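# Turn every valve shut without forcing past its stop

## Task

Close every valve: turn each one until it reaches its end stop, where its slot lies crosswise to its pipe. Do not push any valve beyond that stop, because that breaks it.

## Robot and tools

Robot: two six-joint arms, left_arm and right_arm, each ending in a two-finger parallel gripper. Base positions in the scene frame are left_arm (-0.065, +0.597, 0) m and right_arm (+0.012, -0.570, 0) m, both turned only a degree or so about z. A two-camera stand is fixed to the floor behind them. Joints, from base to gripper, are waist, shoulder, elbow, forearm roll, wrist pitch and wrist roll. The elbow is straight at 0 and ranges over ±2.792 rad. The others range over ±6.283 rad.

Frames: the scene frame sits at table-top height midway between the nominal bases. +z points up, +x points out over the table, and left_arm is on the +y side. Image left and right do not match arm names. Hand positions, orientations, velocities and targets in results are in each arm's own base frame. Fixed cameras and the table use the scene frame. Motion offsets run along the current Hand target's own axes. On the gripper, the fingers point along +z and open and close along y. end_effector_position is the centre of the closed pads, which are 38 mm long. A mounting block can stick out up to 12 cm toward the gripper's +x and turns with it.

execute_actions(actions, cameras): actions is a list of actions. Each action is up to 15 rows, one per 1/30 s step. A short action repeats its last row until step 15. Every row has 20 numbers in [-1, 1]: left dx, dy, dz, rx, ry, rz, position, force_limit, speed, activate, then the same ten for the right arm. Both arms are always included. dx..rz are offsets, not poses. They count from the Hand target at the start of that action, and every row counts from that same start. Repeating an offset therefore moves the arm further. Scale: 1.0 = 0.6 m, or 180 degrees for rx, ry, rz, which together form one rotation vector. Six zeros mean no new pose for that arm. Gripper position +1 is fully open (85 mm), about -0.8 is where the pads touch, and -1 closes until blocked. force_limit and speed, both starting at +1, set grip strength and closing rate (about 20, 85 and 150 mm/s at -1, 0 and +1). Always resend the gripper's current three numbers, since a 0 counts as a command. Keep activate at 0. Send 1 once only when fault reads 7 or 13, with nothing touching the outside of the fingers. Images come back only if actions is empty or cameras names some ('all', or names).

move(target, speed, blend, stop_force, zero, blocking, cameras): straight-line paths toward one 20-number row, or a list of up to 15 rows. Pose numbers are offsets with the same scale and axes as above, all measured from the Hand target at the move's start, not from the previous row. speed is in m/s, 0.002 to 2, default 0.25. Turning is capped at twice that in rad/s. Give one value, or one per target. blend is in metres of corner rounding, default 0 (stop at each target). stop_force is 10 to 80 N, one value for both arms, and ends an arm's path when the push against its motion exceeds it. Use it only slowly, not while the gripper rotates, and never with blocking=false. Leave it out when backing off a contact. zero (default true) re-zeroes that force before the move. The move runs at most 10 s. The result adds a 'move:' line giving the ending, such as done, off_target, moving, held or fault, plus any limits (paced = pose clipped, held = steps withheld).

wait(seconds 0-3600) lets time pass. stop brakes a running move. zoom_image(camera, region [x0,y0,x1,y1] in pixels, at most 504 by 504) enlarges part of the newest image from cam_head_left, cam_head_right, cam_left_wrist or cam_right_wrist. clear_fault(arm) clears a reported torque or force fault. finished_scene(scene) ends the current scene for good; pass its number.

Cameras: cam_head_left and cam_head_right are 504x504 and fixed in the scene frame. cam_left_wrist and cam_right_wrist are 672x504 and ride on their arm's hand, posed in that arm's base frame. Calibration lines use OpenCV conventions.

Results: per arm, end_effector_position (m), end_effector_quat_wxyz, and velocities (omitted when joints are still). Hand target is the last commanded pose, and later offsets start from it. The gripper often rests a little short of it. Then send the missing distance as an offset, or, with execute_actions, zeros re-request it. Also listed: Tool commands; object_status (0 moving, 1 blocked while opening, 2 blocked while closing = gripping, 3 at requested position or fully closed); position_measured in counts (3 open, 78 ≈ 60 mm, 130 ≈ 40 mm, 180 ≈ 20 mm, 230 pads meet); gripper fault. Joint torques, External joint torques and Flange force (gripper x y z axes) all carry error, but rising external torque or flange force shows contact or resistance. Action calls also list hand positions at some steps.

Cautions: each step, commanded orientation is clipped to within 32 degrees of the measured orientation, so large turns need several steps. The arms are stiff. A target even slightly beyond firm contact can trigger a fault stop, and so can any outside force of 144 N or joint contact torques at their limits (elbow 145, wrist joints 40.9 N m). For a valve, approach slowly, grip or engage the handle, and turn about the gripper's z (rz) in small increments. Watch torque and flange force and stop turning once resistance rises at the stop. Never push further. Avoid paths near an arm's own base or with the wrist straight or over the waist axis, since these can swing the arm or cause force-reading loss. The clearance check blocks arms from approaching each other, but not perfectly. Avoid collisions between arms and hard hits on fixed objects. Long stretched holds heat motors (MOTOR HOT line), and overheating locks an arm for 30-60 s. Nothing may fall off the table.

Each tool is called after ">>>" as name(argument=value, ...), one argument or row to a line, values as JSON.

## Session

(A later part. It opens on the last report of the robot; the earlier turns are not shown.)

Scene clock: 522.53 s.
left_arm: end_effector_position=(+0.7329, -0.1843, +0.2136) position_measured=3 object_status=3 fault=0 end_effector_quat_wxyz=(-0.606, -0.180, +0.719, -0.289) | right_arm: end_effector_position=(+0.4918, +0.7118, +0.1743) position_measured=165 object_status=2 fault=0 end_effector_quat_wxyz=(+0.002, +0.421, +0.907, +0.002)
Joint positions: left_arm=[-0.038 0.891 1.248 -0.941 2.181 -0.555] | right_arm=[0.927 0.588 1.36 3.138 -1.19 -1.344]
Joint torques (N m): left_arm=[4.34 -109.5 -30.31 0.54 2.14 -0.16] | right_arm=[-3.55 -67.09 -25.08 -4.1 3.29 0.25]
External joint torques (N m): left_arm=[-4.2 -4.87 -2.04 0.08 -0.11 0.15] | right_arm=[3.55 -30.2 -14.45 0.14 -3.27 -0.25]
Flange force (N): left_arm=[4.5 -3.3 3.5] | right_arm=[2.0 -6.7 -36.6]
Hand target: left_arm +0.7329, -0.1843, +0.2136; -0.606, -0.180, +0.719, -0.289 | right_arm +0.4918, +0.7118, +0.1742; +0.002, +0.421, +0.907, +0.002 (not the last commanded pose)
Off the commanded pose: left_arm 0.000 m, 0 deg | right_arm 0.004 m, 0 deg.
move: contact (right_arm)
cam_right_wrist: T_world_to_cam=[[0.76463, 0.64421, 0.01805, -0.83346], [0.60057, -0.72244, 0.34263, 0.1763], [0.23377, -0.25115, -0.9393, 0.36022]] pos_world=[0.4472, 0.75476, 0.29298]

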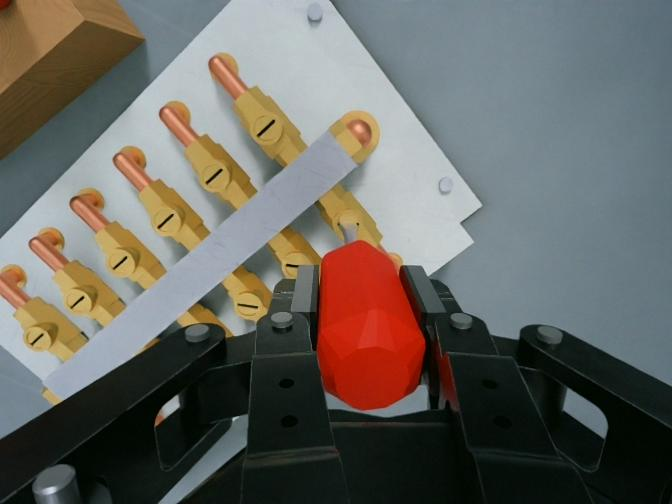

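>>> move(
  target=[
    [0,0,0,0,0,0,1,1,1,0,0,0,-0.012,0,0,0,-1,0.8,-0.9,0],
    [0,0,0,0,0,0,1,1,1,0,-0.02,0,-0.012,0,0,0,-1,0.8,-0.9,0],
  ],
  speed=0.1,
  cameras=["cam_right_wrist"],
)

>>> zoom_image(
  camera="cam_right_wrist",
  region=[325, 200, 373, 236],
)

Scene clock: 527.40 s.
left_arm: end_effector_position=(+0.7329, -0.1843, +0.2136) position_measured=3 object_status=3 fault=0 end_effector_quat_wxyz=(-0.606, -0.180, +0.719, -0.289) | right_arm: end_effector_position=(+0.4995, +0.7026, +0.1815) position_measured=165 object_status=2 fault=0 end_effector_quat_wxyz=(+0.002, +0.421, +0.907, +0.001)
Joint positions: left_arm=[-0.038 0.891 1.248 -0.941 2.181 -0.555] | right_arm=[0.914 0.579 1.362 3.138 -1.198 -1.357]
Joint torques (N m): left_arm=[4.45 -109.33 -30.21 0.59 2.13 -0.14] | right_arm=[-2.82 -100.67 -39.5 -4.24 -0.65 0.27]
External joint torques (N m): left_arm=[-4.31 -4.84 -2.03 0.02 -0.11 0.13] | right_arm=[2.78 4.13 -0.21 0.27 0.68 -0.27]
Flange force (N): left_arm=[4.5 -3.4 3.5] | right_arm=[4.4 5.4 3.3]
Hand target: left_arm +0.7329, -0.1843, +0.2136; -0.606, -0.180, +0.719, -0.289 | right_arm +0.4995, +0.7026, +0.1815; +0.002, +0.421, +0.907, +0.002
Off the commanded pose: left_arm 0.000 m, 0 deg | right_arm 0.000 m, 0 deg.
move: done
cam_right_wrist: T_world_to_cam=[[0.76463, 0.64421, 0.01805, -0.83355], [0.60057, -0.72244, 0.34263, 0.16256], [0.23377, -0.25115, -0.9393, 0.36287]] pos_world=[0.4549, 0.74556, 0.30018]

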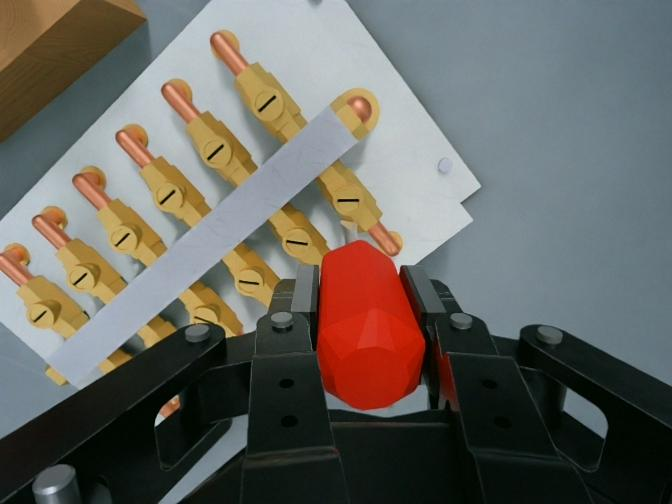

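Scaled by 10.500.

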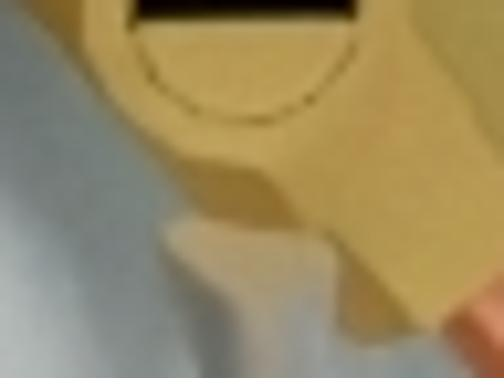

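>>> zoom_image(
  camera="cam_right_wrist",
  region=[336, 216, 364, 237],
)

Scaled by 18.000.

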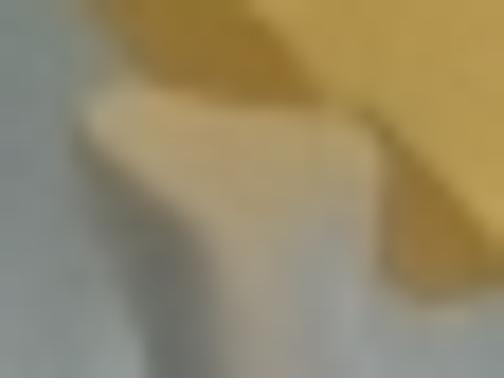

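>>> move(
  target=[
    [0,0,0,0,0,0,1,1,1,0,0.019,0,0,0,0,-0.044,-1,0.8,-0.9,0],
    [0,0,0,0,0,0,1,1,1,0,0.019,0,0.0072,0,0,-0.044,-1,0.8,-0.9,0],
  ],
  speed=0.1,
  cameras=["cam_right_wrist"],
)

>>> zoom_image(
  camera="cam_right_wrist",
  region=[325, 200, 373, 236],
)

Scene clock: 535.97 s.
left_arm: end_effector_position=(+0.7329, -0.1843, +0.2136) position_measured=3 object_status=3 fault=0 end_effector_quat_wxyz=(-0.606, -0.180, +0.719, -0.289) | right_arm: end_effector_position=(+0.4922, +0.7114, +0.1772) position_measured=165 object_status=2 fault=0 end_effector_quat_wxyz=(+0.002, +0.357, +0.934, +0.001)
Joint positions: left_arm=[-0.038 0.891 1.248 -0.941 2.181 -0.555] | right_arm=[0.927 0.586 1.358 3.138 -1.194 -1.483]
Joint torques (N m): left_arm=[4.71 -109.19 -30.3 0.55 2.12 -0.12] | right_arm=[-3.21 -101.23 -38.91 -4.21 -0.59 0.26]
External joint torques (N m): left_arm=[-4.59 -4.75 -1.94 0.07 -0.1 0.1] | right_arm=[3.31 4.28 -0.74 0.24 0.61 -0.26]
Flange force (N): left_arm=[4.4 -3.5 3.8] | right_arm=[4.5 7.5 2.8]
Hand target: left_arm +0.7329, -0.1843, +0.2136; -0.606, -0.180, +0.719, -0.289 | right_arm +0.4921, +0.7113, +0.1771; +0.002, +0.357, +0.934, +0.001
Off the commanded pose: left_arm 0.000 m, 0 deg | right_arm 0.000 m, 0 deg.
move: done
cam_right_wrist: T_world_to_cam=[[0.66859, 0.74342, 0.01769, -0.85674], [0.69431, -0.63258, 0.34318, 0.06452], [0.26632, -0.21716, -0.9391, 0.32251]] pos_world=[0.44212, 0.74777, 0.29588]

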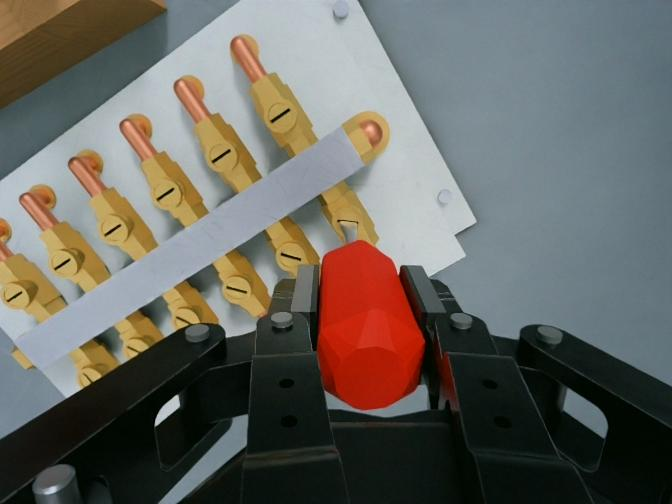

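Scaled by 10.500.

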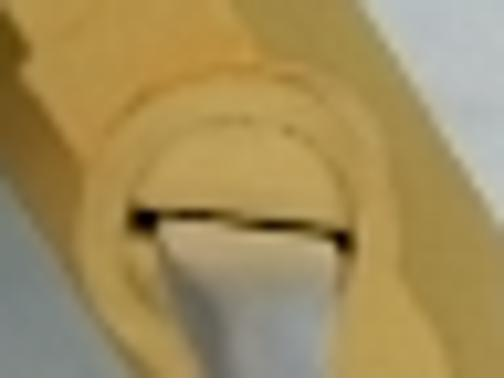

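>>> move(
  target=[0,0,0,0,0,0,1,1,1,0,0.0004,-0.0006,0,0,0,0,-1,0.8,-0.9,0],
  speed=0.05,
)

>>> move(
  target=[0,0,0,0,0,0,1,1,1,0,0,0,0.012,0,0,0,-1,0.8,-0.9,0],
  speed=0.006,
  stop_force=12,
  cameras=["cam_right_wrist"],
)

>>> zoom_image(
  camera="cam_right_wrist",
  region=[325, 200, 373, 236],
)

Scene clock: 540.17 s.
left_arm: end_effector_position=(+0.7329, -0.1843, +0.2136) position_measured=3 object_status=3 fault=0 end_effector_quat_wxyz=(-0.606, -0.180, +0.719, -0.289) | right_arm: end_effector_position=(+0.4917, +0.7112, +0.1771) position_measured=165 object_status=2 fault=0 end_effector_quat_wxyz=(+0.002, +0.357, +0.934, +0.001)
Joint positions: left_arm=[-0.038 0.891 1.248 -0.941 2.181 -0.555] | right_arm=[0.927 0.585 1.359 3.138 -1.194 -1.482]
Joint torques (N m): left_arm=[4.35 -109.33 -30.29 0.56 2.16 -0.14] | right_arm=[-3.09 -100.9 -39.45 -4.22 -0.56 0.23]
External joint torques (N m): left_arm=[-4.17 -5.26 -2.11 0.07 -0.14 0.13] | right_arm=[2.94 4.34 -0.01 0.26 0.57 -0.23]
Flange force (N): left_arm=[5.0 -3.1 3.7] | right_arm=[3.9 5.8 3.5]
Hand target: left_arm +0.7329, -0.1843, +0.2136; -0.606, -0.180, +0.719, -0.289 | right_arm +0.4917, +0.7112, +0.1771; +0.002, +0.357, +0.934, +0.001
Off the commanded pose: left_arm 0.000 m, 0 deg | right_arm 0.000 m, 0 deg.
move: done

Scene clock: 541.20 s.
left_arm: end_effector_position=(+0.7329, -0.1843, +0.2136) position_measured=3 object_status=3 fault=0 end_effector_quat_wxyz=(-0.606, -0.180, +0.719, -0.289) | right_arm: end_effector_position=(+0.4918, +0.7113, +0.1746) position_measured=165 object_status=2 fault=0 end_effector_quat_wxyz=(+0.002, +0.357, +0.934, +0.001)
Joint positions: left_arm=[-0.038 0.891 1.248 -0.941 2.181 -0.555] | right_arm=[0.927 0.587 1.361 3.138 -1.19 -1.482]
Joint torques (N m): left_arm=[4.3 -109.32 -30.26 0.57 2.24 -0.15] | right_arm=[-3.42 -84.46 -32.17 -4.17 1.06 0.25]
External joint torques (N m): left_arm=[-4.15 -4.67 -1.97 0.06 -0.22 0.14] | right_arm=[3.06 -12.5 -7.35 0.21 -1.05 -0.25]
Flange force (N): left_arm=[4.3 -3.3 3.6] | right_arm=[3.3 0.4 -15.9]
Hand target: left_arm +0.7329, -0.1843, +0.2136; -0.606, -0.180, +0.719, -0.289 | right_arm +0.4918, +0.7113, +0.1746; +0.002, +0.357, +0.934, +0.001 (not the last commanded pose)
Off the commanded pose: left_arm 0.000 m, 0 deg | right_arm 0.005 m, 0 deg.
move: contact (right_arm)
cam_right_wrist: T_world_to_cam=[[0.66858, 0.74342, 0.01792, -0.85641], [0.69427, -0.63265, 0.34313, 0.06571], [0.26642, -0.21697, -0.93912, 0.31996]] pos_world=[0.44172, 0.74766, 0.29328]

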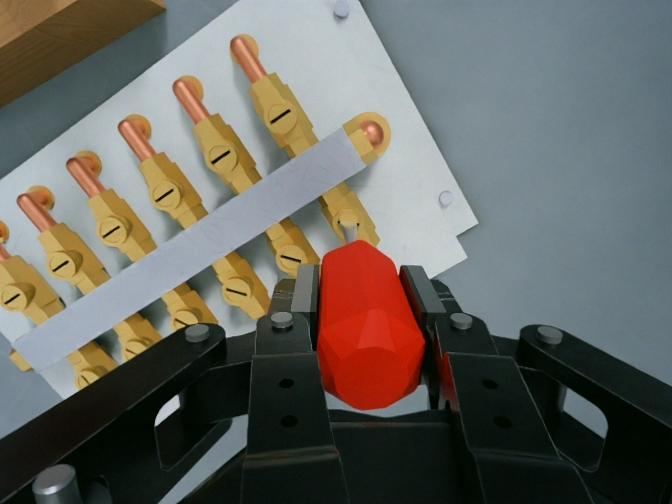

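Scaled by 10.500.

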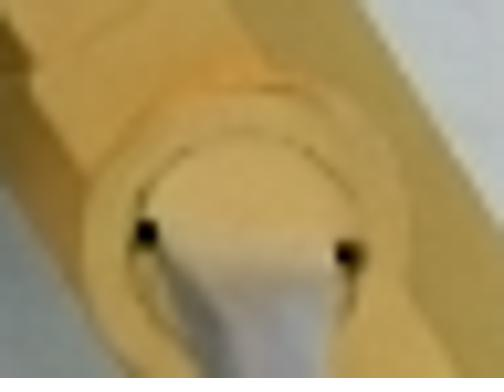

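>>> move(
  target=[0,0,0,0,0,0,1,1,1,0,0.0006,0,0,0,0,0,-1,0.8,-0.9,0],
  speed=0.02,
)

>>> move(
  target=[0,0,0,0,0,0,1,1,1,0,0.0006,0,0,0,0,0,-1,0.8,-0.9,0],
  speed=0.02,
)

>>> move(
  target=[0,0,0,0,0,0,1,1,1,0,-0.0018,0,0,0,0,0,-1,0.8,-0.9,0],
  speed=0.02,
)

>>> move(
  target=[0,0,0,0,0,0,1,1,1,0,-0.0006,0,0,0,0,0,-1,0.8,-0.9,0],
  speed=0.02,
  cameras=["cam_right_wrist"],
)

>>> zoom_image(
  camera="cam_right_wrist",
  region=[325, 200, 373, 236],
)

Scene clock: 550.43 s.
left_arm: end_effector_position=(+0.7329, -0.1843, +0.2136) position_measured=3 object_status=3 fault=0 end_effector_quat_wxyz=(-0.606, -0.180, +0.719, -0.289) | right_arm: end_effector_position=(+0.4915, +0.7115, +0.1745) position_measured=165 object_status=2 fault=0 end_effector_quat_wxyz=(+0.002, +0.357, +0.934, +0.001)
Joint positions: left_arm=[-0.038 0.891 1.248 -0.941 2.181 -0.555] | right_arm=[0.927 0.587 1.361 3.138 -1.19 -1.482]
Joint torques (N m): left_arm=[4.26 -109.4 -30.22 0.57 2.14 -0.16] | right_arm=[-1.49 -81.38 -29.92 -3.33 0.74 0.23]
External joint torques (N m): left_arm=[-4.09 -5.02 -2.13 0.06 -0.12 0.14] | right_arm=[1.46 -15.04 -9.43 -0.61 -0.72 -0.23]
Flange force (N): left_arm=[4.7 -3.3 3.4] | right_arm=[1.6 1.6 -18.9]
Hand target: left_arm +0.7329, -0.1843, +0.2136; -0.606, -0.180, +0.719, -0.289 | right_arm +0.4915, +0.7115, +0.1746; +0.002, +0.357, +0.934, +0.001
Off the commanded pose: left_arm 0.000 m, 0 deg | right_arm 0.000 m, 0 deg.
move: done

Scene clock: 550.93 s.
left_arm: end_effector_position=(+0.7329, -0.1843, +0.2136) position_measured=3 object_status=3 fault=0 end_effector_quat_wxyz=(-0.606, -0.180, +0.719, -0.289) | right_arm: end_effector_position=(+0.4912, +0.7118, +0.1746) position_measured=165 object_status=2 fault=0 end_effector_quat_wxyz=(+0.002, +0.357, +0.934, +0.001)
Joint positions: left_arm=[-0.038 0.891 1.248 -0.941 2.181 -0.555] | right_arm=[0.928 0.587 1.361 3.138 -1.19 -1.481]
Joint torques (N m): left_arm=[4.37 -109.38 -30.24 0.6 2.11 -0.13] | right_arm=[-0.76 -82.94 -31.6 -3.13 1.39 0.23]
External joint torques (N m): left_arm=[-4.19 -5.16 -2.14 0.03 -0.08 0.12] | right_arm=[0.46 -14.11 -7.93 -0.84 -1.37 -0.23]
Flange force (N): left_arm=[4.9 -3.4 3.5] | right_arm=[0.2 0.0 -17.9]
Hand target: left_arm +0.7329, -0.1843, +0.2136; -0.606, -0.180, +0.719, -0.289 | right_arm +0.4912, +0.7118, +0.1746; +0.002, +0.357, +0.934, +0.001
Off the commanded pose: left_arm 0.000 m, 0 deg | right_arm 0.000 m, 0 deg.
move: done

Scene clock: 551.43 s.
left_arm: end_effector_position=(+0.7329, -0.1843, +0.2136) position_measured=3 object_status=3 fault=0 end_effector_quat_wxyz=(-0.606, -0.180, +0.719, -0.289) | right_arm: end_effector_position=(+0.4920, +0.7111, +0.1746) position_measured=165 object_status=2 fault=0 end_effector_quat_wxyz=(+0.002, +0.357, +0.934, +0.001)
Joint positions: left_arm=[-0.038 0.891 1.248 -0.941 2.181 -0.555] | right_arm=[0.927 0.587 1.361 3.138 -1.19 -1.483]
Joint torques (N m): left_arm=[4.3 -109.08 -30.09 0.54 2.13 -0.13] | right_arm=[-5.97 -84.79 -31.28 -5.23 0.22 0.26]
External joint torques (N m): left_arm=[-4.16 -4.8 -2.09 0.08 -0.11 0.12] | right_arm=[5.87 -12.04 -8.22 1.27 -0.21 -0.26]
Flange force (N): left_arm=[4.4 -3.4 3.3] | right_arm=[6.8 2.2 -15.2]
Hand target: left_arm +0.7329, -0.1843, +0.2136; -0.606, -0.180, +0.719, -0.289 | right_arm +0.4920, +0.7110, +0.1746; +0.002, +0.357, +0.934, +0.001
Off the commanded pose: left_arm 0.000 m, 0 deg | right_arm 0.000 m, 0 deg.
move: done

Scene clock: 551.93 s.
left_arm: end_effector_position=(+0.7329, -0.1843, +0.2136) position_measured=3 object_status=3 fault=0 end_effector_quat_wxyz=(-0.606, -0.180, +0.719, -0.289) | right_arm: end_effector_position=(+0.4923, +0.7108, +0.1746) position_measured=165 object_status=2 fault=0 end_effector_quat_wxyz=(+0.002, +0.357, +0.934, +0.001)
Joint positions: left_arm=[-0.038 0.891 1.248 -0.941 2.181 -0.555] | right_arm=[0.926 0.587 1.362 3.138 -1.19 -1.483]
Joint torques (N m): left_arm=[4.39 -109.3 -30.03 0.57 2.12 -0.12] | right_arm=[-6.37 -84.46 -31.05 -5.54 0.24 0.23]
External joint torques (N m): left_arm=[-4.23 -5.04 -2.29 0.05 -0.1 0.11] | right_arm=[6.54 -12.05 -8.19 1.62 -0.23 -0.23]
Flange force (N): left_arm=[4.7 -3.7 3.1] | right_arm=[7.6 2.0 -15.2]
Hand target: left_arm +0.7329, -0.1843, +0.2136; -0.606, -0.180, +0.719, -0.289 | right_arm +0.4923, +0.7108, +0.1746; +0.002, +0.357, +0.934, +0.001
Off the commanded pose: left_arm 0.000 m, 0 deg | right_arm 0.000 m, 0 deg.
move: done
cam_right_wrist: T_world_to_cam=[[0.66858, 0.74342, 0.01792, -0.85645], [0.69427, -0.63265, 0.34313, 0.06511], [0.26642, -0.21697, -0.93912, 0.31974]] pos_world=[0.44222, 0.74726, 0.29328]

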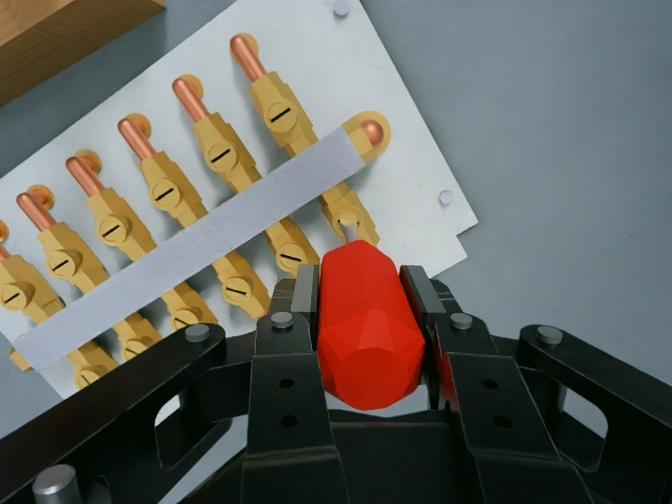

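Scaled by 10.500.

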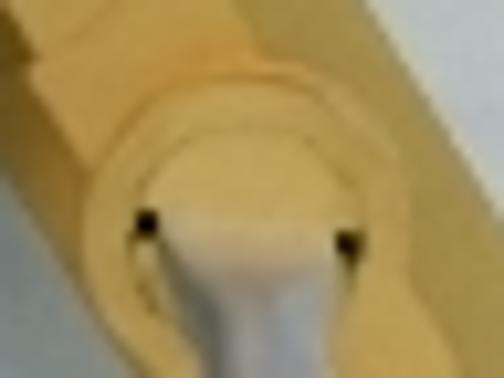

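>>> move(
  target=[
    [0,0,0,0,0,0,1,1,1,0,0,0,-0.0015,0,0,0,-1,0.8,-0.9,0],
    [0,0,0,0,0,0,1,1,1,0,0.0006,0,-0.0015,0,0,-0.006,-1,0.8,-0.9,0],
  ],
  speed=0.05,
)

>>> move(
  target=[0,0,0,0,0,0,1,1,1,0,0,0,0.009,0,0,0,-1,0.8,-0.9,0],
  speed=0.006,
  stop_force=12,
  cameras=["cam_right_wrist"],
)

>>> zoom_image(
  camera="cam_right_wrist",
  region=[325, 200, 373, 236],
)

Scene clock: 572.73 s.
left_arm: end_effector_position=(+0.7329, -0.1843, +0.2136) position_measured=3 object_status=3 fault=0 end_effector_quat_wxyz=(-0.606, -0.180, +0.719, -0.289) | right_arm: end_effector_position=(+0.4920, +0.7110, +0.1755) position_measured=165 object_status=2 fault=0 end_effector_quat_wxyz=(+0.002, +0.349, +0.937, +0.001)
Joint positions: left_arm=[-0.038 0.891 1.248 -0.941 2.181 -0.555] | right_arm=[0.927 0.586 1.361 3.138 -1.191 -1.502]
Joint torques (N m): left_arm=[4.59 -109.26 -30.16 0.57 2.14 -0.1] | right_arm=[-3.1 -101.17 -39.34 -4.2 -0.56 0.2]
External joint torques (N m): left_arm=[-4.43 -5.28 -2.24 0.06 -0.11 0.09] | right_arm=[3.32 3.56 -0.5 0.22 0.58 -0.2]
Flange force (N): left_arm=[5.0 -3.6 3.6] | right_arm=[4.3 5.8 2.6]
Hand target: left_arm +0.7329, -0.1843, +0.2136; -0.606, -0.180, +0.719, -0.289 | right_arm +0.4920, +0.7110, +0.1755; +0.002, +0.349, +0.937, +0.001
Off the commanded pose: left_arm 0.000 m, 0 deg | right_arm 0.000 m, 0 deg.
move: done

Scene clock: 573.90 s.
left_arm: end_effector_position=(+0.7329, -0.1843, +0.2136) position_measured=3 object_status=3 fault=0 end_effector_quat_wxyz=(-0.606, -0.180, +0.719, -0.289) | right_arm: end_effector_position=(+0.4921, +0.7111, +0.1722) position_measured=165 object_status=2 fault=0 end_effector_quat_wxyz=(+0.002, +0.349, +0.937, +0.002)
Joint positions: left_arm=[-0.038 0.891 1.248 -0.941 2.181 -0.555] | right_arm=[0.927 0.588 1.364 3.138 -1.186 -1.502]
Joint torques (N m): left_arm=[4.53 -109.42 -30.12 0.55 2.17 -0.12] | right_arm=[-3.18 -86.64 -32.6 -4.11 0.6 0.22]
External joint torques (N m): left_arm=[-4.37 -5.12 -2.24 0.06 -0.14 0.11] | right_arm=[3.24 -10.26 -6.81 0.17 -0.59 -0.22]
Flange force (N): left_arm=[4.8 -3.6 3.4] | right_arm=[3.7 2.0 -13.4]
Hand target: left_arm +0.7329, -0.1843, +0.2136; -0.606, -0.180, +0.719, -0.289 | right_arm +0.4921, +0.7111, +0.1722; +0.002, +0.349, +0.937, +0.002 (not the last commanded pose)
Off the commanded pose: left_arm 0.000 m, 0 deg | right_arm 0.002 m, 0 deg.
move: contact (right_arm)
cam_right_wrist: T_world_to_cam=[[0.65444, 0.7559, 0.01807, -0.85839], [0.70603, -0.61947, 0.3432, 0.05096], [0.27062, -0.21185, -0.93909, 0.31196]] pos_world=[0.44136, 0.74651, 0.29098]

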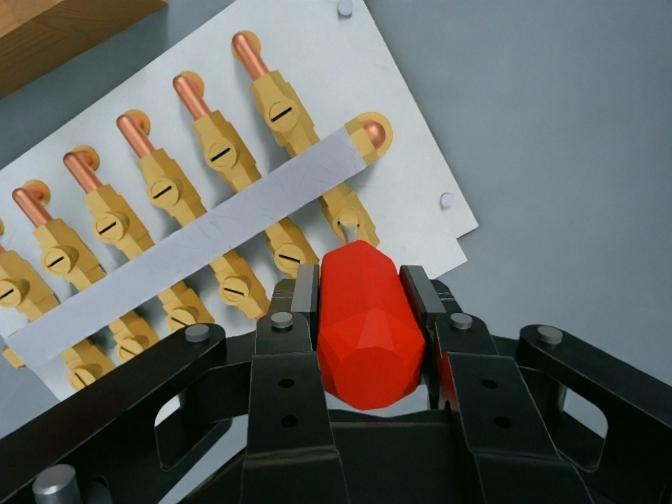

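Scaled by 10.500.

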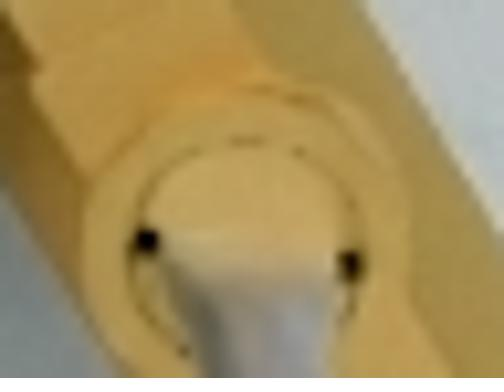

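>>> move(
  target=[0,0,0,0,0,0,1,1,1,0,-0.0004,-0.0007,0,0,0,-0.144,-1,0.8,-0.9,0],
  speed=0.2,
  cameras=["cam_right_wrist"],
)

>>> zoom_image(
  camera="cam_right_wrist",
  region=[325, 200, 373, 236],
)

Scene clock: 583.37 s.
left_arm: end_effector_position=(+0.7329, -0.1843, +0.2136) position_measured=3 object_status=3 fault=0 end_effector_quat_wxyz=(-0.606, -0.180, +0.719, -0.289) | right_arm: end_effector_position=(+0.4920, +0.7106, +0.1722) position_measured=165 object_status=2 fault=0 end_effector_quat_wxyz=(+0.002, +0.130, +0.992, +0.001)
Joint positions: left_arm=[-0.038 0.891 1.248 -0.941 2.181 -0.555] | right_arm=[0.926 0.587 1.365 3.138 -1.185 -1.954]
Joint torques (N m): left_arm=[4.49 -109.17 -30.22 0.56 2.16 -0.12] | right_arm=[-4.16 -86.03 -30.22 -5.1 -0.59 -0.7]
External joint torques (N m): left_arm=[-4.34 -5.14 -2.11 0.07 -0.14 0.11] | right_arm=[3.57 -10.57 -9.08 1.14 0.57 0.7]
Flange force (N): left_arm=[4.8 -3.4 3.7] | right_arm=[2.4 7.9 -13.9]
Hand target: left_arm +0.7329, -0.1843, +0.2136; -0.606, -0.180, +0.719, -0.289 | right_arm +0.4920, +0.7106, +0.1722; +0.002, +0.130, +0.992, +0.001
Off the commanded pose: left_arm 0.000 m, 0 deg | right_arm 0.000 m, 0 deg.
move: done
cam_right_wrist: T_world_to_cam=[[0.25815, 0.96596, 0.01639, -0.812], [0.9054, -0.24782, 0.34473, -0.31163], [0.33706, -0.07415, -0.93856, 0.18128]] pos_world=[0.43067, 0.72058, 0.29088]

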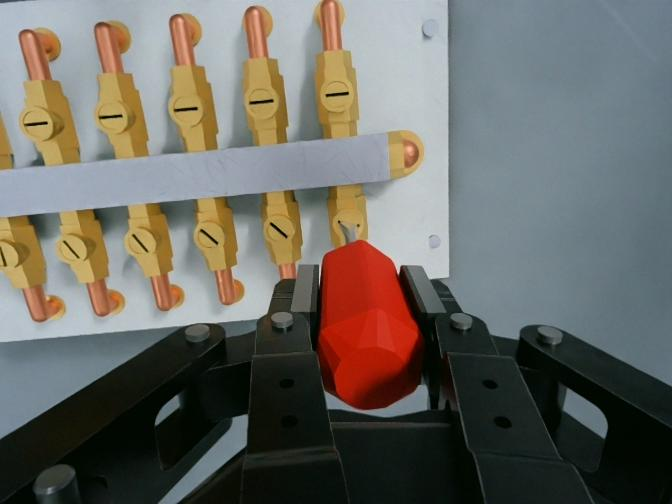

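Scaled by 10.500.

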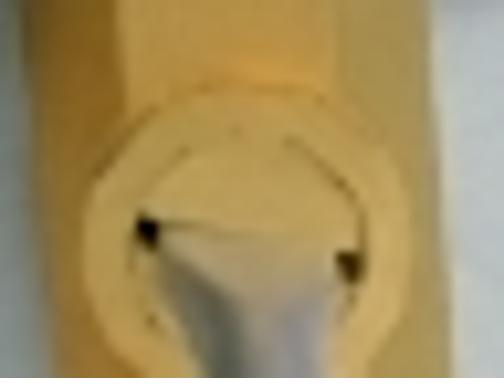

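>>> move(
  target=[0,0,0,0,0,0,1,1,1,0,-0.0003,-0.0006,-0.0001,0,0,-0.117,-1,0.8,-0.9,0],
  speed=0.2,
  cameras=["cam_right_wrist"],
)

>>> zoom_image(
  camera="cam_right_wrist",
  region=[325, 200, 373, 236],
)

Scene clock: 589.10 s.
left_arm: end_effector_position=(+0.7329, -0.1843, +0.2136) position_measured=3 object_status=3 fault=0 end_effector_quat_wxyz=(-0.606, -0.180, +0.719, -0.289) | right_arm: end_effector_position=(+0.4920, +0.7102, +0.1723) position_measured=165 object_status=2 fault=0 end_effector_quat_wxyz=(+0.002, -0.054, +0.999, +0.001)
Joint positions: left_arm=[-0.038 0.891 1.248 -0.941 2.181 -0.555] | right_arm=[0.926 0.587 1.365 3.138 -1.185 -2.322]
Joint torques (N m): left_arm=[4.5 -109.15 -30.28 0.59 2.16 -0.12] | right_arm=[-4.6 -88.91 -31.3 -5.69 -1.13 -2.05]
External joint torques (N m): left_arm=[-4.33 -5.06 -1.99 0.04 -0.14 0.11] | right_arm=[4.71 -7.57 -7.9 1.75 1.08 2.05]
Flange force (N): left_arm=[4.8 -3.3 3.9] | right_arm=[0.8 11.0 -10.2]
Hand target: left_arm +0.7329, -0.1843, +0.2136; -0.606, -0.180, +0.719, -0.289 | right_arm +0.4920, +0.7102, +0.1723; +0.002, -0.054, +0.999, +0.001
Off the commanded pose: left_arm 0.000 m, 0 deg | right_arm 0.000 m, 0 deg.
move: done
cam_right_wrist: T_world_to_cam=[[-0.10619, 0.99424, 0.01459, -0.65215], [0.93366, 0.09465, 0.34542, -0.56911], [0.34205, 0.05031, -0.93833, 0.09034]] pos_world=[0.4312, 0.69771, 0.29087]

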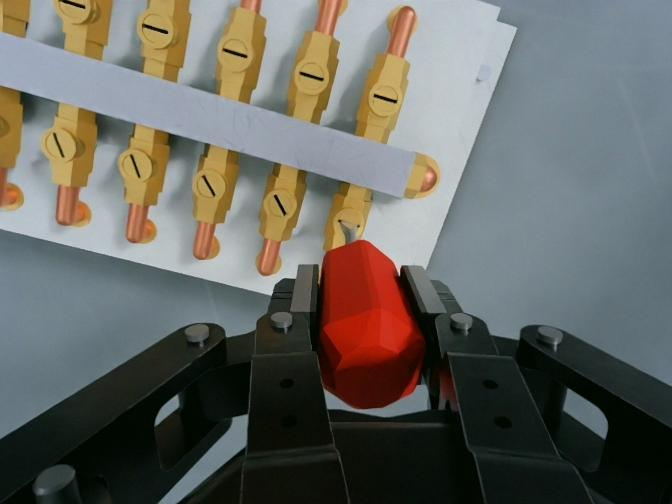

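Scaled by 10.500.

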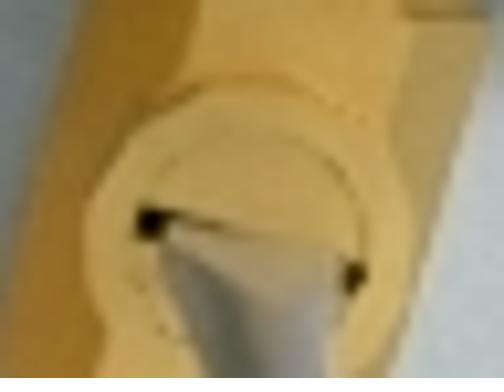

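>>> move(
  target=[
    [0,0,0,0,0,0,1,1,1,0,0,0,-0.0003,0,0,0.03,-1,0.8,-0.9,0],
    [0,0,0,0,0,0,1,1,1,0,0,0,-0.018,0,0,0.04,-1,0.8,-0.9,0],
    [0,0,0,0,0,0,1,1,1,0,0.0157,-0.0592,-0.018,0,0,0.301,-1,0.8,-0.9,0],
    [0,0,0,0,0,0,1,1,1,0,0.0157,-0.0592,-0.008,0,0,0.301,-1,0.8,-0.9,0],
  ],
  speed=[0.1,0.1,0.4,0.2],
  blend=[0,0.002,0.002,0],
  cameras=["cam_right_wrist"],
)

>>> zoom_image(
  camera="cam_right_wrist",
  region=[325, 200, 373, 236],
)

Scene clock: 599.40 s.
left_arm: end_effector_position=(+0.7329, -0.1843, +0.2136) position_measured=3 object_status=3 fault=0 end_effector_quat_wxyz=(-0.606, -0.180, +0.719, -0.289) | right_arm: end_effector_position=(+0.4866, +0.6738, +0.1771) position_measured=165 object_status=2 fault=0 end_effector_quat_wxyz=(+0.002, +0.407, +0.913, +0.002)
Joint positions: left_arm=[-0.038 0.891 1.248 -0.941 2.181 -0.555] | right_arm=[0.905 0.534 1.443 3.138 -1.161 -1.397]
Joint torques (N m): left_arm=[4.36 -109.3 -30.25 0.53 2.16 -0.15] | right_arm=[-2.5 -96.67 -39.02 -4.14 -0.59 0.2]
External joint torques (N m): left_arm=[-4.19 -5.42 -2.15 0.09 -0.14 0.13] | right_arm=[3.03 4.3 -0.24 0.23 0.62 -0.2]
Flange force (N): left_arm=[5.1 -3.1 3.8] | right_arm=[4.7 5.7 3.5]
Hand target: left_arm +0.7329, -0.1843, +0.2136; -0.606, -0.180, +0.719, -0.289 | right_arm +0.4865, +0.6739, +0.1770; +0.002, +0.407, +0.914, +0.002
Off the commanded pose: left_arm 0.000 m, 0 deg | right_arm 0.000 m, 0 deg.
move: done
cam_right_wrist: T_world_to_cam=[[0.74409, 0.66782, 0.01834, -0.81102], [0.6228, -0.70334, 0.3427, 0.12722], [0.24176, -0.24358, -0.93927, 0.34549]] pos_world=[0.44072, 0.71525, 0.29579]

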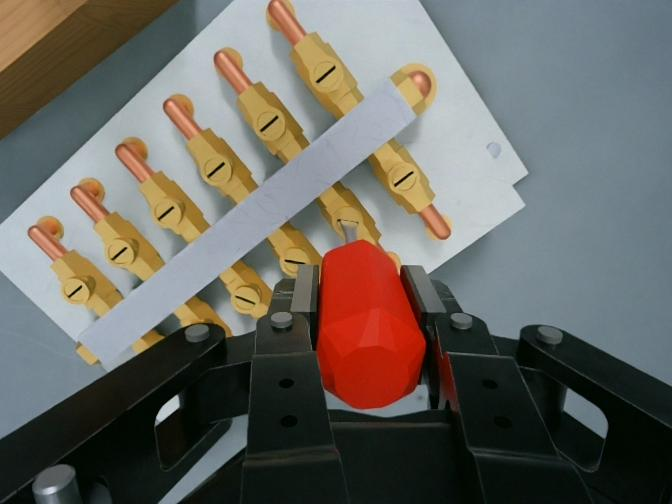

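Scaled by 10.500.

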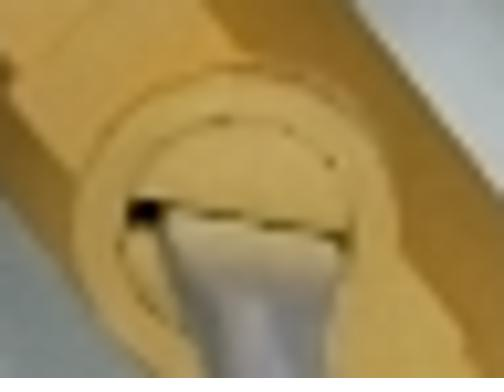

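>>> move(
  target=[0,0,0,0,0,0,1,1,1,0,0.0001,-0.0007,0,0,0,0,-1,0.8,-0.9,0],
  speed=0.05,
)

>>> move(
  target=[0,0,0,0,0,0,1,1,1,0,0,0,0.012,0,0,0,-1,0.8,-0.9,0],
  speed=0.006,
  stop_force=12,
  cameras=["cam_right_wrist"],
)

>>> zoom_image(
  camera="cam_right_wrist",
  region=[325, 200, 373, 236],
)

Scene clock: 603.07 s.
left_arm: end_effector_position=(+0.7329, -0.1843, +0.2136) position_measured=3 object_status=3 fault=0 end_effector_quat_wxyz=(-0.606, -0.180, +0.719, -0.289) | right_arm: end_effector_position=(+0.4861, +0.6736, +0.1770) position_measured=165 object_status=2 fault=0 end_effector_quat_wxyz=(+0.002, +0.407, +0.914, +0.002)
Joint positions: left_arm=[-0.038 0.891 1.248 -0.941 2.181 -0.555] | right_arm=[0.905 0.534 1.444 3.138 -1.16 -1.397]
Joint torques (N m): left_arm=[4.29 -109.51 -30.14 0.54 2.1 -0.14] | right_arm=[-2.99 -95.79 -38.81 -4.15 -0.58 0.22]
External joint torques (N m): left_arm=[-4.11 -4.84 -2.18 0.09 -0.08 0.13] | right_arm=[3.33 4.2 -0.14 0.26 0.6 -0.22]
Flange force (N): left_arm=[4.5 -3.5 3.0] | right_arm=[5.0 5.3 3.5]
Hand target: left_arm +0.7329, -0.1843, +0.2136; -0.606, -0.180, +0.719, -0.289 | right_arm +0.4861, +0.6736, +0.1770; +0.002, +0.407, +0.914, +0.002
Off the commanded pose: left_arm 0.000 m, 0 deg | right_arm 0.000 m, 0 deg.
move: done

Scene clock: 604.10 s.
left_arm: end_effector_position=(+0.7329, -0.1843, +0.2136) position_measured=3 object_status=3 fault=0 end_effector_quat_wxyz=(-0.606, -0.180, +0.719, -0.289) | right_arm: end_effector_position=(+0.4862, +0.6737, +0.1744) position_measured=165 object_status=2 fault=0 end_effector_quat_wxyz=(+0.002, +0.407, +0.914, +0.002)
Joint positions: left_arm=[-0.038 0.891 1.248 -0.941 2.181 -0.555] | right_arm=[0.905 0.535 1.446 3.138 -1.156 -1.397]
Joint torques (N m): left_arm=[4.18 -109.25 -30.08 0.59 2.14 -0.15] | right_arm=[-3.4 -80.82 -31.99 -4.13 0.7 0.21]
External joint torques (N m): left_arm=[-4.01 -4.87 -2.17 0.04 -0.13 0.13] | right_arm=[3.23 -10.8 -6.85 0.24 -0.68 -0.21]
Flange force (N): left_arm=[4.5 -3.4 3.1] | right_arm=[3.8 0.5 -14.2]
Hand target: left_arm +0.7329, -0.1843, +0.2136; -0.606, -0.180, +0.719, -0.289 | right_arm +0.4862, +0.6737, +0.1744; +0.002, +0.407, +0.914, +0.002 (not the last commanded pose)
Off the commanded pose: left_arm 0.000 m, 0 deg | right_arm 0.005 m, 0 deg.
move: contact (right_arm)
cam_right_wrist: T_world_to_cam=[[0.744, 0.66792, 0.01851, -0.81062], [0.62287, -0.70331, 0.34262, 0.12832], [0.24186, -0.24338, -0.93929, 0.34297]] pos_world=[0.44022, 0.71515, 0.29319]

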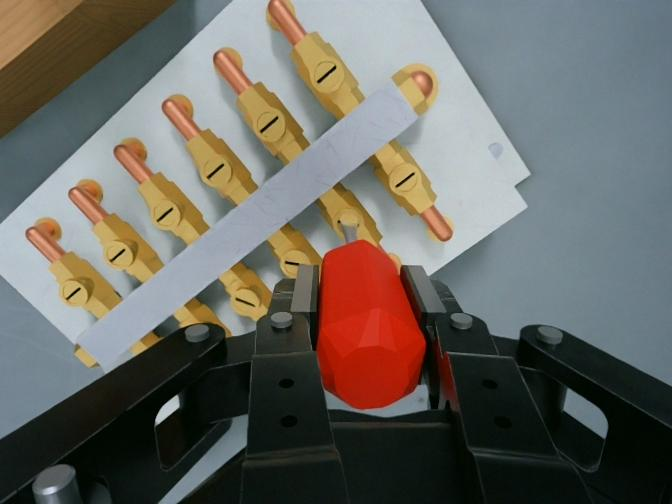

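Scaled by 10.500.

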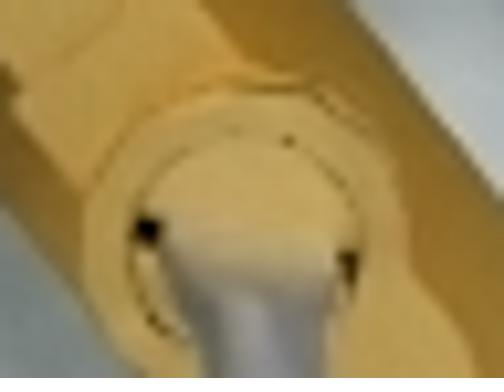

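>>> move(
  target=[
    [0,0,0,0,0,0,1,1,1,0,0,0,-0.0022,0,0,0,-1,0.8,-0.9,0],
    [0,0,0,0,0,0,1,1,1,0,-0.0005,0,-0.0022,0,0,0,-1,0.8,-0.9,0],
  ],
  speed=0.05,
)

>>> move(
  target=[0,0,0,0,0,0,1,1,1,0,0,0,0.009,0,0,0,-1,0.8,-0.9,0],
  speed=0.006,
  stop_force=12,
  cameras=["cam_right_wrist"],
)

>>> zoom_image(
  camera="cam_right_wrist",
  region=[325, 200, 373, 236],
)

Scene clock: 608.83 s.
left_arm: end_effector_position=(+0.7329, -0.1843, +0.2136) position_measured=3 object_status=3 fault=0 end_effector_quat_wxyz=(-0.606, -0.180, +0.719, -0.289) | right_arm: end_effector_position=(+0.4863, +0.6735, +0.1757) position_measured=165 object_status=2 fault=0 end_effector_quat_wxyz=(+0.002, +0.407, +0.914, +0.002)
Joint positions: left_arm=[-0.038 0.891 1.248 -0.941 2.181 -0.555] | right_arm=[0.905 0.534 1.445 3.138 -1.158 -1.398]
Joint torques (N m): left_arm=[4.58 -109.23 -30.22 0.56 2.16 -0.14] | right_arm=[-3.38 -95.82 -38.81 -4.13 -0.57 0.24]
External joint torques (N m): left_arm=[-4.43 -5.31 -2.16 0.07 -0.14 0.12] | right_arm=[3.42 4.12 -0.14 0.23 0.59 -0.24]
Flange force (N): left_arm=[5.0 -3.4 3.9] | right_arm=[5.0 5.1 3.5]
Hand target: left_arm +0.7329, -0.1843, +0.2136; -0.606, -0.180, +0.719, -0.289 | right_arm +0.4863, +0.6734, +0.1758; +0.002, +0.407, +0.914, +0.002
Off the commanded pose: left_arm 0.000 m, 0 deg | right_arm 0.000 m, 0 deg.
move: done

Scene clock: 609.67 s.
left_arm: end_effector_position=(+0.7329, -0.1843, +0.2136) position_measured=3 object_status=3 fault=0 end_effector_quat_wxyz=(-0.606, -0.180, +0.719, -0.289) | right_arm: end_effector_position=(+0.4864, +0.6735, +0.1744) position_measured=165 object_status=2 fault=0 end_effector_quat_wxyz=(+0.002, +0.407, +0.914, +0.002)
Joint positions: left_arm=[-0.038 0.891 1.248 -0.941 2.181 -0.555] | right_arm=[0.905 0.535 1.446 3.138 -1.156 -1.398]
Joint torques (N m): left_arm=[4.53 -109.17 -30.06 0.54 2.13 -0.09] | right_arm=[-3.37 -77.79 -29.8 -4.24 0.46 0.23]
External joint torques (N m): left_arm=[-4.37 -5.73 -2.44 0.08 -0.1 0.08] | right_arm=[3.05 -14.01 -9.07 0.35 -0.44 -0.23]
Flange force (N): left_arm=[5.5 -3.6 3.5] | right_arm=[3.6 0.8 -18.0]
Hand target: left_arm +0.7329, -0.1843, +0.2136; -0.606, -0.180, +0.719, -0.289 | right_arm +0.4864, +0.6735, +0.1744; +0.002, +0.407, +0.914, +0.002 (not the last commanded pose)
Off the commanded pose: left_arm 0.000 m, 0 deg | right_arm 0.004 m, 0 deg.
move: contact (right_arm)
cam_right_wrist: T_world_to_cam=[[0.74402, 0.66789, 0.01883, -0.81078], [0.62276, -0.70341, 0.34261, 0.12812], [0.24207, -0.24318, -0.93929, 0.34262]] pos_world=[0.44052, 0.71495, 0.29319]

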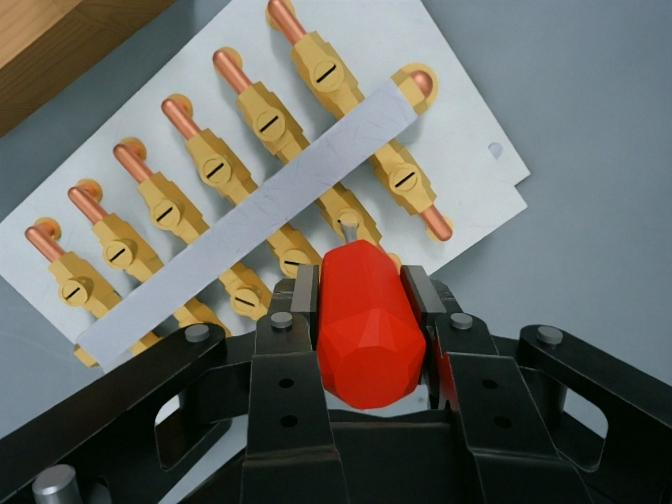

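Scaled by 10.500.

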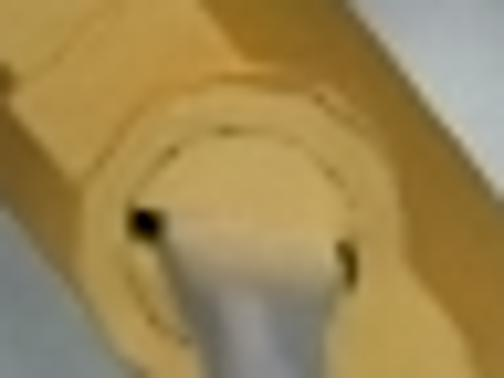

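>>> move(
  target=[
    [0,0,0,0,0,0,1,1,1,0,0,0,-0.002,0,0,0,-1,0.8,-0.9,0],
    [0,0,0,0,0,0,1,1,1,0,0.0001,-0.0005,-0.002,0,0,-0.006,-1,0.8,-0.9,0],
  ],
  speed=0.05,
)

>>> move(
  target=[0,0,0,0,0,0,1,1,1,0,0,0,0.009,0,0,0,-1,0.8,-0.9,0],
  speed=0.006,
  stop_force=12,
  cameras=["cam_right_wrist"],
)

>>> zoom_image(
  camera="cam_right_wrist",
  region=[325, 200, 373, 236],
)

Scene clock: 613.97 s.
left_arm: end_effector_position=(+0.7329, -0.1843, +0.2136) position_measured=3 object_status=3 fault=0 end_effector_quat_wxyz=(-0.606, -0.180, +0.719, -0.289) | right_arm: end_effector_position=(+0.4863, +0.6734, +0.1757) position_measured=165 object_status=2 fault=0 end_effector_quat_wxyz=(+0.002, +0.398, +0.917, +0.002)
Joint positions: left_arm=[-0.038 0.891 1.248 -0.941 2.181 -0.555] | right_arm=[0.905 0.534 1.445 3.138 -1.157 -1.416]
Joint torques (N m): left_arm=[4.6 -109.3 -30.26 0.57 2.14 -0.16] | right_arm=[-3.12 -95.8 -38.83 -4.16 -0.57 0.26]
External joint torques (N m): left_arm=[-4.44 -5.2 -2.1 0.05 -0.12 0.14] | right_arm=[3.33 3.84 -0.19 0.26 0.59 -0.26]
Flange force (N): left_arm=[4.9 -3.4 3.9] | right_arm=[4.8 4.9 3.2]
Hand target: left_arm +0.7329, -0.1843, +0.2136; -0.606, -0.180, +0.719, -0.289 | right_arm +0.4862, +0.6734, +0.1756; +0.002, +0.398, +0.917, +0.002
Off the commanded pose: left_arm 0.000 m, 0 deg | right_arm 0.000 m, 0 deg.
move: done

Scene clock: 614.80 s.
left_arm: end_effector_position=(+0.7329, -0.1843, +0.2136) position_measured=3 object_status=3 fault=0 end_effector_quat_wxyz=(-0.606, -0.180, +0.719, -0.289) | right_arm: end_effector_position=(+0.4862, +0.6734, +0.1743) position_measured=165 object_status=2 fault=0 end_effector_quat_wxyz=(+0.002, +0.398, +0.917, +0.002)
Joint positions: left_arm=[-0.038 0.891 1.248 -0.941 2.181 -0.555] | right_arm=[0.905 0.535 1.447 3.138 -1.155 -1.416]
Joint torques (N m): left_arm=[4.75 -109.46 -30.13 0.56 2.14 -0.17] | right_arm=[-3.44 -75.91 -29.62 -4.13 1.14 0.26]
External joint torques (N m): left_arm=[-4.59 -5.12 -2.25 0.07 -0.11 0.15] | right_arm=[3.03 -15.05 -8.93 0.26 -1.13 -0.26]
Flange force (N): left_arm=[4.7 -3.8 3.6] | right_arm=[3.3 -0.3 -19.6]
Hand target: left_arm +0.7329, -0.1843, +0.2136; -0.606, -0.180, +0.719, -0.289 | right_arm +0.4862, +0.6734, +0.1743; +0.002, +0.398, +0.917, +0.002 (not the last commanded pose)
Off the commanded pose: left_arm 0.000 m, 0 deg | right_arm 0.004 m, 0 deg.
move: contact (right_arm)
cam_right_wrist: T_world_to_cam=[[0.73127, 0.68182, 0.01917, -0.81381], [0.63584, -0.69159, 0.34264, 0.11395], [0.24688, -0.23837, -0.93927, 0.337]] pos_world=[0.43947, 0.71401, 0.29309]

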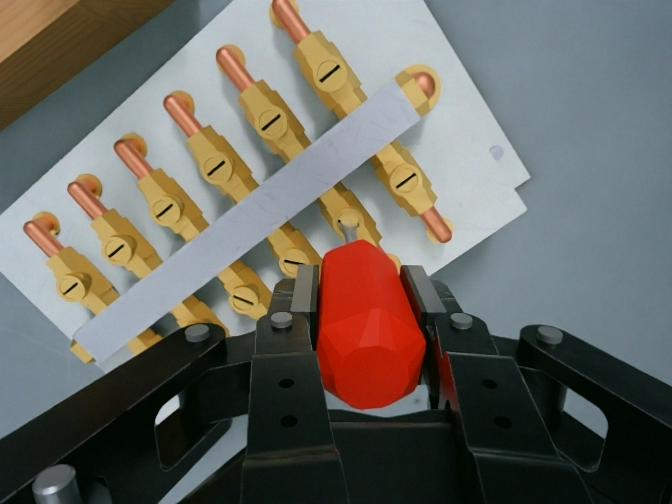

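Scaled by 10.500.

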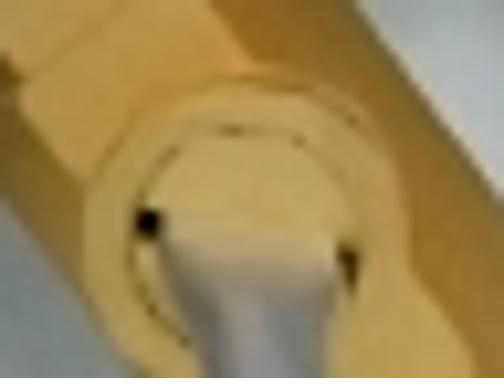

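>>> move(
  target=[0,0,0,0,0,0,1,1,1,0,0,0,-0.0038,0,0,0,-1,0.8,-0.9,0],
  speed=0.05,
  cameras=["cam_right_wrist"],
)

>>> zoom_image(
  camera="cam_right_wrist",
  region=[336, 213, 364, 234],
)

Scene clock: 618.40 s.
left_arm: end_effector_position=(+0.7329, -0.1843, +0.2136) position_measured=3 object_status=3 fault=0 end_effector_quat_wxyz=(-0.606, -0.180, +0.719, -0.289) | right_arm: end_effector_position=(+0.4862, +0.6734, +0.1766) position_measured=165 object_status=2 fault=0 end_effector_quat_wxyz=(+0.002, +0.398, +0.917, +0.002)
Joint positions: left_arm=[-0.038 0.891 1.248 -0.941 2.181 -0.555] | right_arm=[0.905 0.533 1.445 3.138 -1.159 -1.416]
Joint torques (N m): left_arm=[4.32 -109.44 -30.26 0.59 2.13 -0.12] | right_arm=[-3.15 -95.58 -38.81 -4.18 -0.53 0.27]
External joint torques (N m): left_arm=[-4.19 -4.86 -2.07 0.04 -0.11 0.11] | right_arm=[3.14 3.37 -0.34 0.26 0.55 -0.27]
Flange force (N): left_arm=[4.5 -3.4 3.4] | right_arm=[4.5 4.7 2.7]
Hand target: left_arm +0.7329, -0.1843, +0.2136; -0.606, -0.180, +0.719, -0.289 | right_arm +0.4862, +0.6734, +0.1766; +0.002, +0.398, +0.917, +0.002
Off the commanded pose: left_arm 0.000 m, 0 deg | right_arm 0.000 m, 0 deg.
move: done
cam_right_wrist: T_world_to_cam=[[0.7313, 0.68179, 0.01904, -0.81374], [0.63584, -0.69159, 0.34265, 0.11312], [0.24678, -0.23847, -0.93927, 0.33915]] pos_world=[0.43947, 0.71391, 0.29529]

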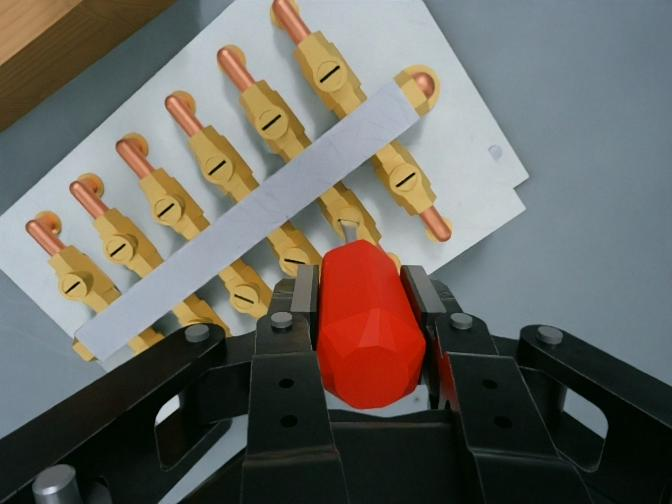

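Scaled by 18.000.

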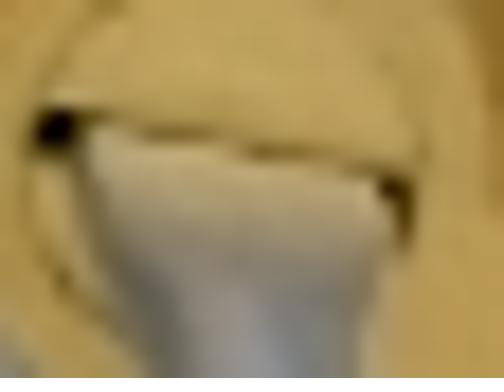

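>>> move(
  target=[0,0,0,0,0,0,1,1,1,0,0.0004,0,0,0,0,0.003,-1,0.8,-0.9,0],
  speed=0.05,
)

>>> move(
  target=[0,0,0,0,0,0,1,1,1,0,0,0,0.009,0,0,0,-1,0.8,-0.9,0],
  speed=0.006,
  stop_force=12,
)

Scene clock: 623.83 s.
left_arm: end_effector_position=(+0.7329, -0.1843, +0.2136) position_measured=3 object_status=3 fault=0 end_effector_quat_wxyz=(-0.606, -0.180, +0.719, -0.289) | right_arm: end_effector_position=(+0.4860, +0.6736, +0.1766) position_measured=165 object_status=2 fault=0 end_effector_quat_wxyz=(+0.002, +0.402, +0.915, +0.002)
Joint positions: left_arm=[-0.038 0.891 1.248 -0.941 2.181 -0.555] | right_arm=[0.905 0.533 1.445 3.138 -1.159 -1.407]
Joint torques (N m): left_arm=[4.55 -109.14 -30.24 0.58 2.17 -0.14] | right_arm=[-3.3 -95.38 -38.88 -4.14 -0.55 0.23]
External joint torques (N m): left_arm=[-4.42 -5.11 -2.05 0.05 -0.15 0.13] | right_arm=[2.8 3.87 0.03 0.24 0.56 -0.23]
Flange force (N): left_arm=[4.8 -3.3 3.9] | right_arm=[4.1 4.6 3.4]
Hand target: left_arm +0.7329, -0.1843, +0.2136; -0.606, -0.180, +0.719, -0.289 | right_arm +0.4860, +0.6736, +0.1766; +0.002, +0.402, +0.915, +0.002
Off the commanded pose: left_arm 0.000 m, 0 deg | right_arm 0.000 m, 0 deg.
move: done

Scene clock: 624.80 s.
left_arm: end_effector_position=(+0.7329, -0.1843, +0.2136) position_measured=3 object_status=3 fault=0 end_effector_quat_wxyz=(-0.606, -0.180, +0.719, -0.289) | right_arm: end_effector_position=(+0.4861, +0.6737, +0.1744) position_measured=165 object_status=2 fault=0 end_effector_quat_wxyz=(+0.002, +0.402, +0.915, +0.002)
Joint positions: left_arm=[-0.038 0.891 1.248 -0.941 2.181 -0.555] | right_arm=[0.905 0.535 1.447 3.138 -1.155 -1.407]
Joint torques (N m): left_arm=[4.34 -109.1 -30.05 0.59 2.13 -0.13] | right_arm=[-3.38 -79.01 -30.97 -4.15 0.85 0.26]
External joint torques (N m): left_arm=[-4.17 -5.72 -2.39 0.04 -0.1 0.12] | right_arm=[3.8 -12.12 -7.68 0.3 -0.83 -0.26]
Flange force (N): left_arm=[5.5 -3.4 3.5] | right_arm=[4.4 0.6 -16.1]
Hand target: left_arm +0.7329, -0.1843, +0.2136; -0.606, -0.180, +0.719, -0.289 | right_arm +0.4861, +0.6737, +0.1744; +0.002, +0.402, +0.915, +0.002 (not the last commanded pose)
Off the commanded pose: left_arm 0.000 m, 0 deg | right_arm 0.003 m, 0 deg.
move: contact (right_arm)

>>> move(
  target=[
    [0,0,0,0,0,0,1,1,1,0,0,0,-0.0015,0,0,0,-1,0.8,-0.9,0],
    [0,0,0,0,0,0,1,1,1,0,-0.0009,0,-0.0015,0,0,0,-1,0.8,-0.9,0],
  ],
  speed=0.05,
)

>>> move(
  target=[0,0,0,0,0,0,1,1,1,0,0,0,0.009,0,0,0,-1,0.8,-0.9,0],
  speed=0.006,
  stop_force=12,
  cameras=["cam_right_wrist"],
)

>>> zoom_image(
  camera="cam_right_wrist",
  region=[336, 213, 364, 234],
)

Scene clock: 628.83 s.
left_arm: end_effector_position=(+0.7329, -0.1843, +0.2136) position_measured=3 object_status=3 fault=0 end_effector_quat_wxyz=(-0.606, -0.180, +0.719, -0.289) | right_arm: end_effector_position=(+0.4864, +0.6733, +0.1753) position_measured=165 object_status=2 fault=0 end_effector_quat_wxyz=(+0.002, +0.402, +0.915, +0.002)
Joint positions: left_arm=[-0.038 0.891 1.248 -0.941 2.181 -0.555] | right_arm=[0.905 0.534 1.446 3.138 -1.156 -1.407]
Joint torques (N m): left_arm=[4.79 -109.35 -30.23 0.54 2.17 -0.15] | right_arm=[-3.32 -96.14 -38.78 -4.15 -0.57 0.25]
External joint torques (N m): left_arm=[-4.66 -4.81 -2.01 0.08 -0.14 0.13] | right_arm=[3.67 4.87 0.14 0.29 0.57 -0.25]
Flange force (N): left_arm=[4.4 -3.6 3.9] | right_arm=[5.4 5.6 4.2]
Hand target: left_arm +0.7329, -0.1843, +0.2136; -0.606, -0.180, +0.719, -0.289 | right_arm +0.4864, +0.6733, +0.1753; +0.002, +0.402, +0.915, +0.002
Off the commanded pose: left_arm 0.000 m, 0 deg | right_arm 0.000 m, 0 deg.
move: done

Scene clock: 630.00 s.
left_arm: end_effector_position=(+0.7329, -0.1843, +0.2136) position_measured=3 object_status=3 fault=0 end_effector_quat_wxyz=(-0.606, -0.180, +0.719, -0.289) | right_arm: end_effector_position=(+0.4865, +0.6733, +0.1720) position_measured=165 object_status=2 fault=0 end_effector_quat_wxyz=(+0.002, +0.402, +0.915, +0.002)
Joint positions: left_arm=[-0.038 0.891 1.248 -0.941 2.181 -0.555] | right_arm=[0.905 0.536 1.449 3.138 -1.151 -1.407]
Joint torques (N m): left_arm=[4.53 -109.05 -30.17 0.57 2.17 -0.11] | right_arm=[-3.16 -80.75 -32.15 -3.93 0.97 0.27]
External joint torques (N m): left_arm=[-4.36 -5.25 -2.16 0.06 -0.15 0.09] | right_arm=[2.85 -10.83 -6.68 0.04 -0.94 -0.26]
Flange force (N): left_arm=[4.9 -3.4 3.7] | right_arm=[3.2 0.4 -14.5]
Hand target: left_arm +0.7329, -0.1843, +0.2136; -0.606, -0.180, +0.719, -0.289 | right_arm +0.4865, +0.6733, +0.1720; +0.002, +0.402, +0.915, +0.002 (not the last commanded pose)
Off the commanded pose: left_arm 0.000 m, 0 deg | right_arm 0.002 m, 0 deg.
move: contact (right_arm)
cam_right_wrist: T_world_to_cam=[[0.73765, 0.6749, 0.01951, -0.81231], [0.62924, -0.69764, 0.34258, 0.1217], [0.24482, -0.24043, -0.93929, 0.3371]] pos_world=[0.44009, 0.71418, 0.29079]

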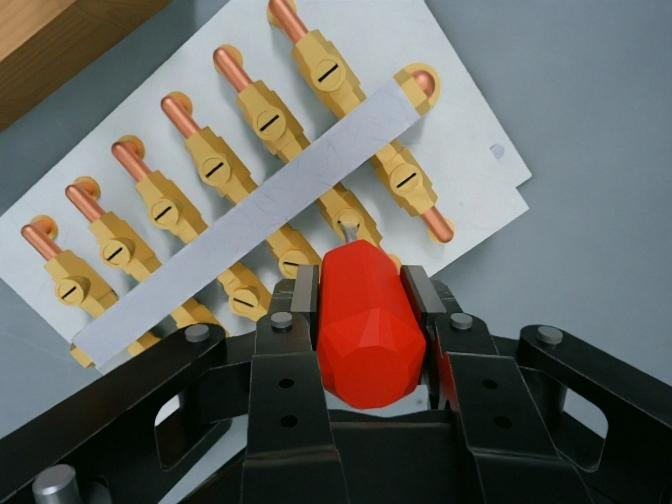

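Scaled by 18.000.

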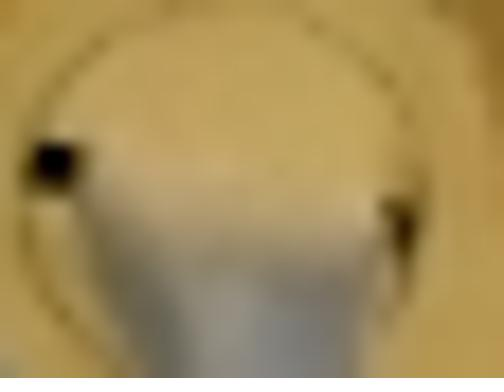

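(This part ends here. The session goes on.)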